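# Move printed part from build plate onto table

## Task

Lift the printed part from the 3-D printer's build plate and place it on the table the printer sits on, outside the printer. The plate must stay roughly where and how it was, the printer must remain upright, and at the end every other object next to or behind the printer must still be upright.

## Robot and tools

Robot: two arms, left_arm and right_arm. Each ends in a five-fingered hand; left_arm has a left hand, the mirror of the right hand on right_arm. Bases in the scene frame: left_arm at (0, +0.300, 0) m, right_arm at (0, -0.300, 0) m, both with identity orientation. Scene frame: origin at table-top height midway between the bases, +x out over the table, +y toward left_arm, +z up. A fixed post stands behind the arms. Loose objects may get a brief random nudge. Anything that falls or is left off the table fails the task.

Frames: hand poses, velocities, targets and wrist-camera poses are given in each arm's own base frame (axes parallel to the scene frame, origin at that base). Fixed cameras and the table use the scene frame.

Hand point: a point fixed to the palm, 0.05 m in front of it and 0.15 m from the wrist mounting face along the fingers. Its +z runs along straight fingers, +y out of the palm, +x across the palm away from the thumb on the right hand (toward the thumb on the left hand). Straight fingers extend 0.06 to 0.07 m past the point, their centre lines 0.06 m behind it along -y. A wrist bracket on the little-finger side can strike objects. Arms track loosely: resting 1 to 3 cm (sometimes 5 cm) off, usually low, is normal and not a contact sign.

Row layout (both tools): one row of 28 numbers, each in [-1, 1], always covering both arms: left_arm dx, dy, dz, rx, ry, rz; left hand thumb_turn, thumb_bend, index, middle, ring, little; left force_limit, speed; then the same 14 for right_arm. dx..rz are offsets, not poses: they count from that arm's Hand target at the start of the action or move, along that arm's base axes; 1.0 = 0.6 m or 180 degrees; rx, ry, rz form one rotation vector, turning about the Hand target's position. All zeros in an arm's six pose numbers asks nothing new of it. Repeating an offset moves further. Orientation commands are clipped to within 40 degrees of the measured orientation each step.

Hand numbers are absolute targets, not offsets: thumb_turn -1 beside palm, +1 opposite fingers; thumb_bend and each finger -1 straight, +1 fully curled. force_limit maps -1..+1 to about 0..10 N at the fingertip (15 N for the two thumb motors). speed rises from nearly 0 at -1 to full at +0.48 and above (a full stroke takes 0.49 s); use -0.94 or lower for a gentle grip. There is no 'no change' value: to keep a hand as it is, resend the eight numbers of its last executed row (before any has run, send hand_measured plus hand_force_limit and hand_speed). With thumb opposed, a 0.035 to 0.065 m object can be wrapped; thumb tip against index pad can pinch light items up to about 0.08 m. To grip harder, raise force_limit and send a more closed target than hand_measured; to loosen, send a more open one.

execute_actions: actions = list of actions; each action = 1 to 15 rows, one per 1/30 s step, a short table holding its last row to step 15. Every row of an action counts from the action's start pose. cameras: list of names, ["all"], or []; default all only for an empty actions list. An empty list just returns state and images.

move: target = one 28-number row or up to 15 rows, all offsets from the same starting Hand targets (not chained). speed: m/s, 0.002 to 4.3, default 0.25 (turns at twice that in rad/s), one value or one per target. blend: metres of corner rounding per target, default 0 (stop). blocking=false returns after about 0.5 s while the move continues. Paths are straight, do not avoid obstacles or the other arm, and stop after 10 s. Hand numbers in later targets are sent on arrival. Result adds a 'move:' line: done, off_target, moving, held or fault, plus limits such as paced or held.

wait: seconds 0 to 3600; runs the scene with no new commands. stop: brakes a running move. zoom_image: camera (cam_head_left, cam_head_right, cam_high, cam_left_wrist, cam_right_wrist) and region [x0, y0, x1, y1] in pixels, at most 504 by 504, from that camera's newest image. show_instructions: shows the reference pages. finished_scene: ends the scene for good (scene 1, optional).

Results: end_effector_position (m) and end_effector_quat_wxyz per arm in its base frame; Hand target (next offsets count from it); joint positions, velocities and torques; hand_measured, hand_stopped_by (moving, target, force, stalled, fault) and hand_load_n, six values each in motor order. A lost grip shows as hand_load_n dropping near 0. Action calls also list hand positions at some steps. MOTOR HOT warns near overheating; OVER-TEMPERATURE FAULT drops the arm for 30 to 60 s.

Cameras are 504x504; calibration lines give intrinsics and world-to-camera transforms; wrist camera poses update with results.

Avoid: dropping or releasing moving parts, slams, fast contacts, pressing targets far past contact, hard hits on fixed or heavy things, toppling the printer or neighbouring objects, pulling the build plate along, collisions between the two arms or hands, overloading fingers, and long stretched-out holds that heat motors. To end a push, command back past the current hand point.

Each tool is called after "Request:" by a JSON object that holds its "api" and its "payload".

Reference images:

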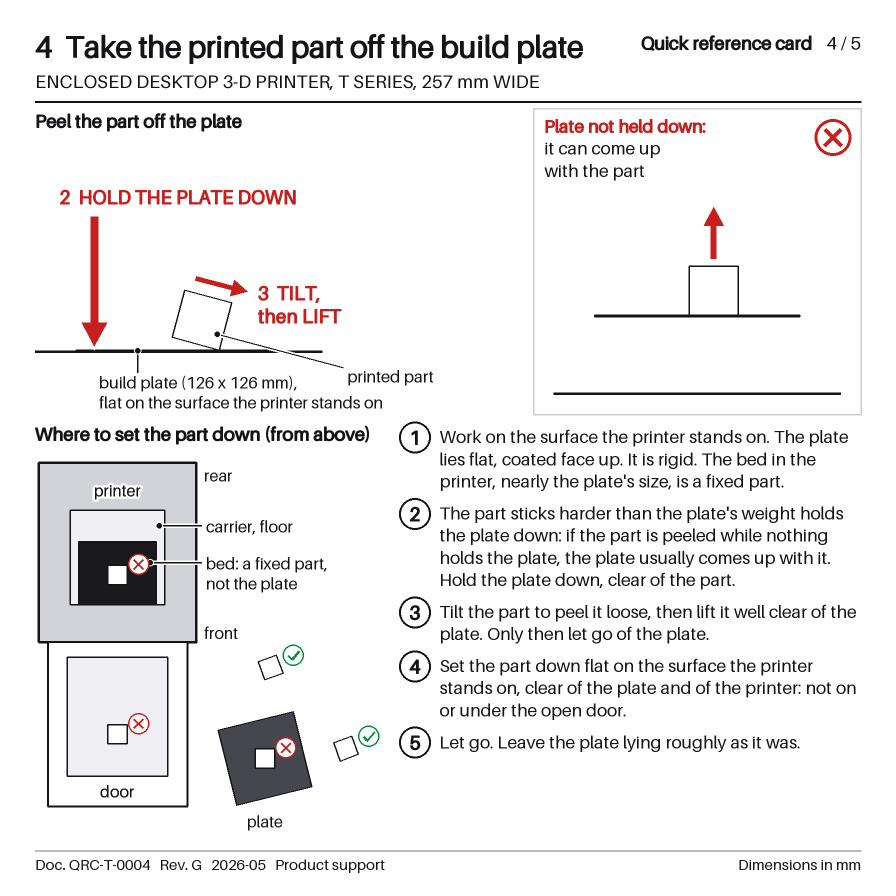

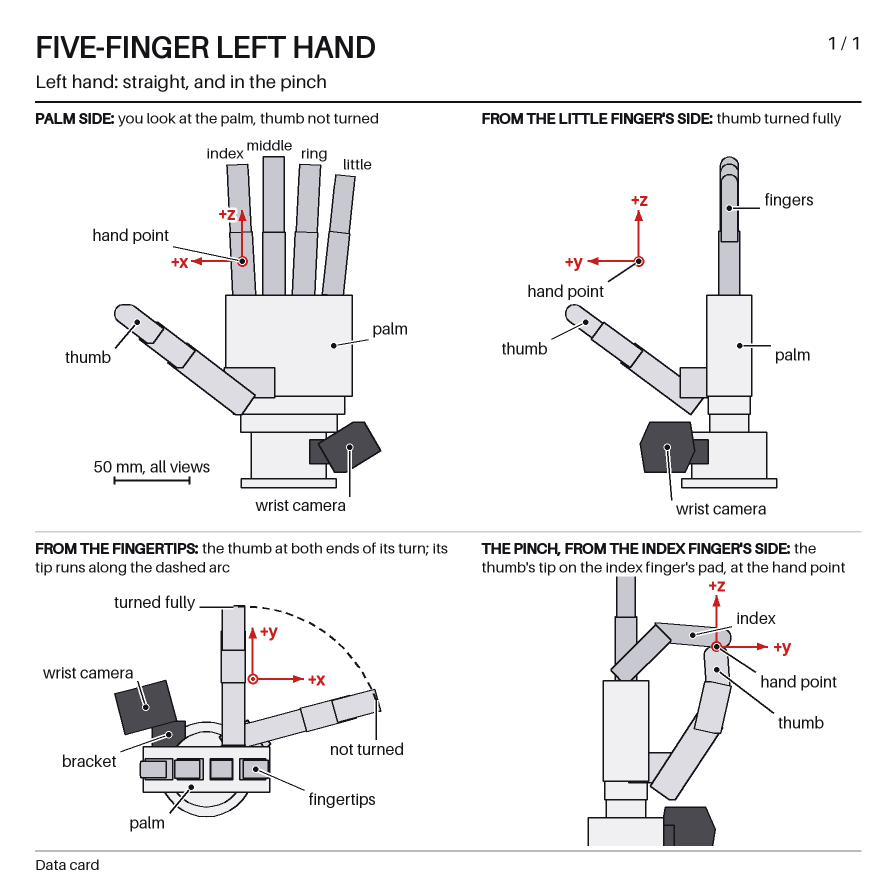

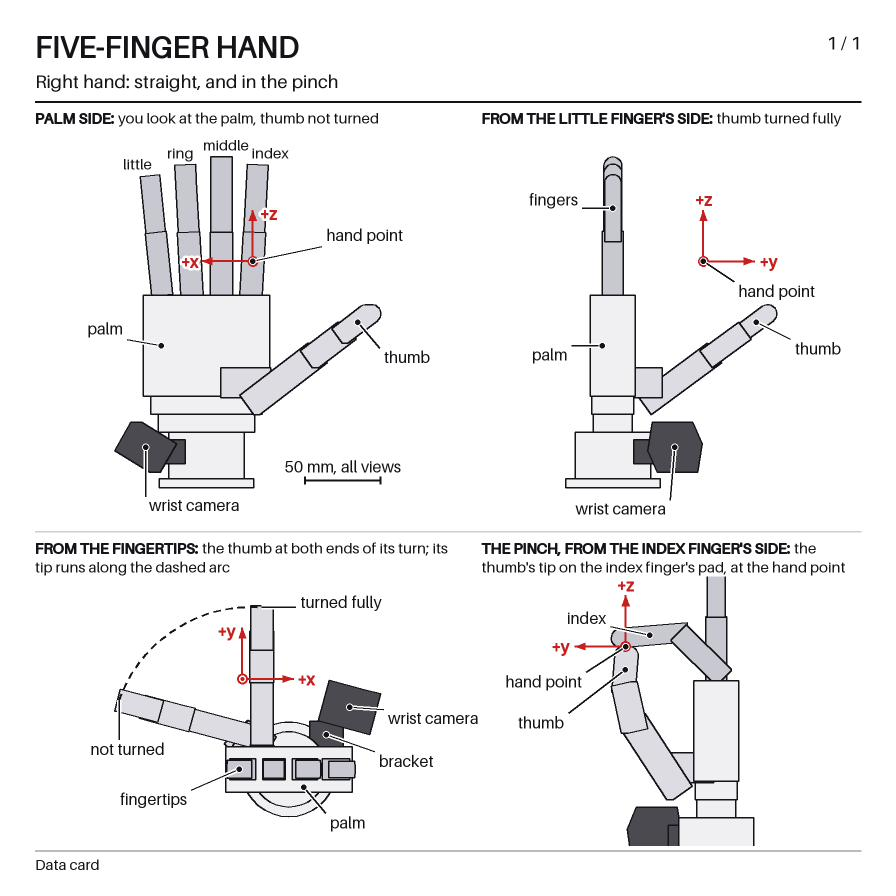

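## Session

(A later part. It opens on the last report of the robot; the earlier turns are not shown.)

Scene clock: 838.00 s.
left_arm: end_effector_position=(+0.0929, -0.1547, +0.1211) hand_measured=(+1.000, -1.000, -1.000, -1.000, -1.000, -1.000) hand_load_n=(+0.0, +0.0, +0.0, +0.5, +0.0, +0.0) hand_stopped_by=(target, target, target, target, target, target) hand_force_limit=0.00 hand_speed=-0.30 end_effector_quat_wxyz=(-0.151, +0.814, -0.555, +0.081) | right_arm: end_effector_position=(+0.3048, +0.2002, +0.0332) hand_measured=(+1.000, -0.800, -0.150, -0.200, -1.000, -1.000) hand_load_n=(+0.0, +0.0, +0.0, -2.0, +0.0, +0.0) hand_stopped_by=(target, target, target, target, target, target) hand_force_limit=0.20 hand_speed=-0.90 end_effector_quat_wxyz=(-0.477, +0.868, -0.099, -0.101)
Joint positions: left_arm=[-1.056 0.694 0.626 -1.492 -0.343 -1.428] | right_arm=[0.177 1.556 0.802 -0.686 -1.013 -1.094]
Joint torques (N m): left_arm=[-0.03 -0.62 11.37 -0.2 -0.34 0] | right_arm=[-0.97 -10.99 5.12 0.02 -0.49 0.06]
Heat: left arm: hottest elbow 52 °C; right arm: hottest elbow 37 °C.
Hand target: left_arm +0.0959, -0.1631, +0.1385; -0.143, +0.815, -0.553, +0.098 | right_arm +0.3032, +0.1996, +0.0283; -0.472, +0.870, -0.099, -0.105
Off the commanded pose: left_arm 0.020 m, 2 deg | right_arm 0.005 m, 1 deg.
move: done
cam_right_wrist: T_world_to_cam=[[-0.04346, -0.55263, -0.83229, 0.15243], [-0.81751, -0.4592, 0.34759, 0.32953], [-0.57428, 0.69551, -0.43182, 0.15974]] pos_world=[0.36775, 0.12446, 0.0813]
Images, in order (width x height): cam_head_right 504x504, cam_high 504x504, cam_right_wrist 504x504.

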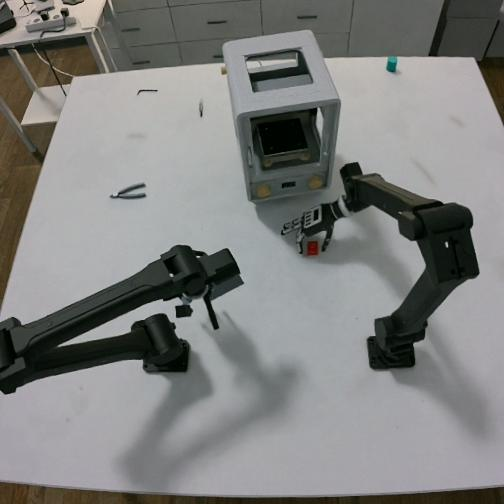

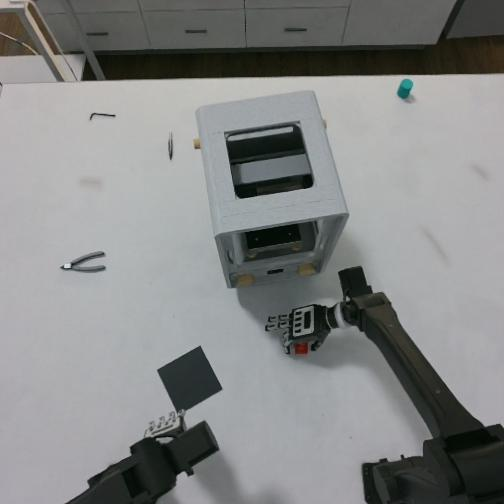

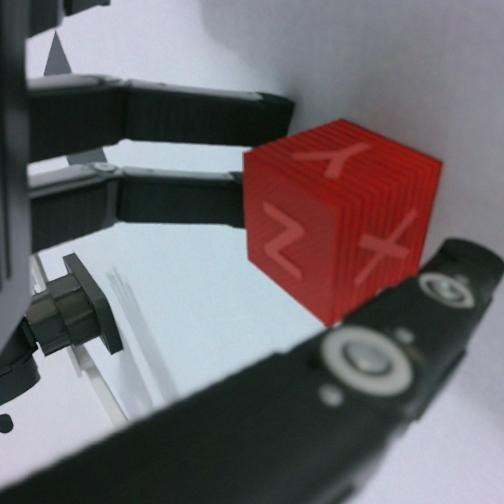

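Request:
{"api": "move", "payload": {"target": [[0,0,0,0,0,0,1,-1,-1,-1,-1,-1,0,-0.3,0,0,0.05,0,0,0,1,-0.8,-0.15,-0.2,-1,-1,0.2,-0.9],[0,0,0,0,0,0,1,-1,-1,-1,-1,-1,0,-0.3,0,0,0.18,0,0,0,1,-0.8,-0.15,-0.2,-1,-1,0.2,-0.9]], "speed": 0.05, "blend": 0.01, "cameras": ["cam_right_wrist","cam_high","cam_head_right"]}}

Scene clock: 853.00 s.
left_arm: end_effector_position=(+0.0929, -0.1547, +0.1211) hand_measured=(+1.000, -1.000, -1.000, -1.000, -1.000, -1.000) hand_load_n=(+0.0, +0.0, +0.0, +0.0, +0.0, +0.0) hand_stopped_by=(target, target, target, target, target, target) hand_force_limit=0.00 hand_speed=-0.30 end_effector_quat_wxyz=(-0.151, +0.814, -0.555, +0.081) | right_arm: end_effector_position=(+0.2888, +0.1965, +0.1206) hand_measured=(+1.000, -0.800, -0.150, -0.200, -1.000, -1.000) hand_load_n=(+0.0, +0.0, +0.0, +0.0, +0.0, +0.0) hand_stopped_by=(target, target, target, target, target, target) hand_force_limit=0.20 hand_speed=-0.90 end_effector_quat_wxyz=(-0.467, +0.868, -0.113, -0.123)
Joint positions: left_arm=[-1.056 0.694 0.626 -1.492 -0.343 -1.428] | right_arm=[0.177 1.391 0.9 -1.004 -1.006 -1.094]
Joint torques (N m): left_arm=[-0.09 -0.62 11.37 -0.21 -0.34 -0.01] | right_arm=[-0.97 -11.58 9.1 -0.5 -0.75 0.07]
Heat: left arm: hottest elbow 52 °C; right arm: hottest elbow 37 °C.
Hand target: left_arm +0.0959, -0.1631, +0.1385; -0.143, +0.815, -0.553, +0.098 | right_arm +0.3034, +0.1996, +0.1363; -0.472, +0.870, -0.099, -0.104
Off the commanded pose: left_arm 0.020 m, 2 deg | right_arm 0.022 m, 3 deg.
move: off_target (right_arm)
cam_right_wrist: T_world_to_cam=[[-0.08758, -0.56583, -0.81985, 0.23615], [-0.79808, -0.45268, 0.39768, 0.27138], [-0.59615, 0.68914, -0.41194, 0.1961]] pos_world=[0.35417, 0.12133, 0.16647]
Images, in order (width x height): cam_head_right 504x504, cam_high 504x504, cam_right_wrist 504x504.

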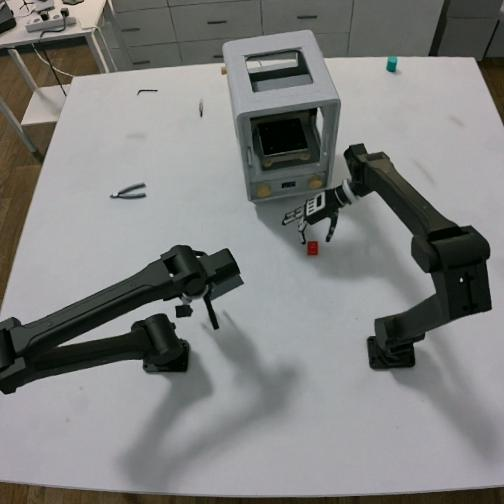

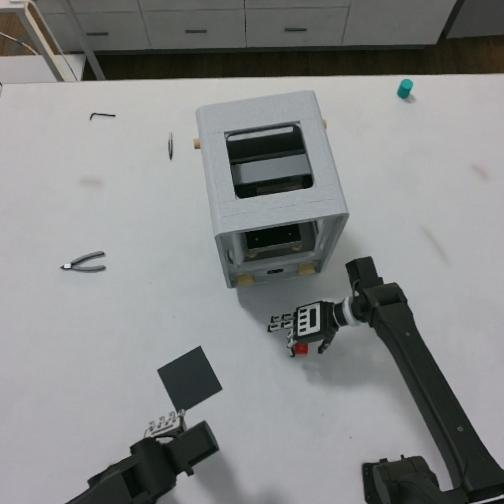

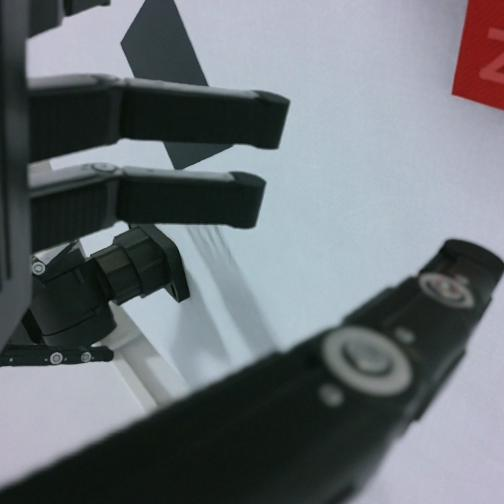

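Request:
{"api": "zoom_image", "payload": {"camera": "cam_head_right", "region": [280, 210, 350, 280]}}

Request:
{"api": "zoom_image", "payload": {"camera": "cam_high", "region": [130, 320, 330, 450]}}

Scaled by 7.200 from the camera's image (finer frame: 720x720).

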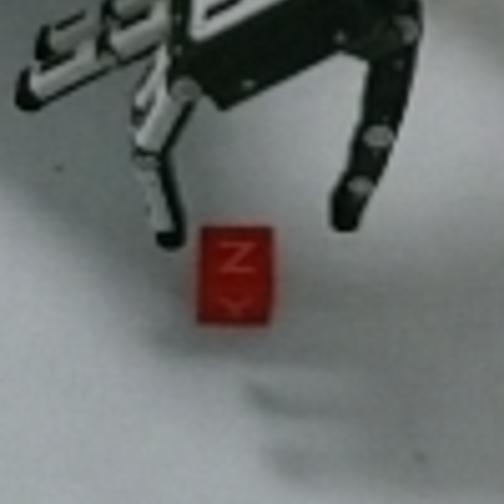

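Scaled by 2.520 from the camera's image (finer frame: 720x720).

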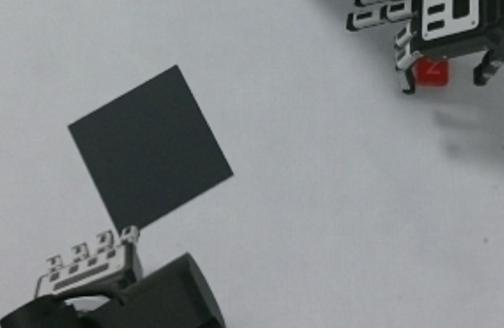

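Request:
{"api": "finished_scene", "payload": {}}

The scene is finished: the task was done.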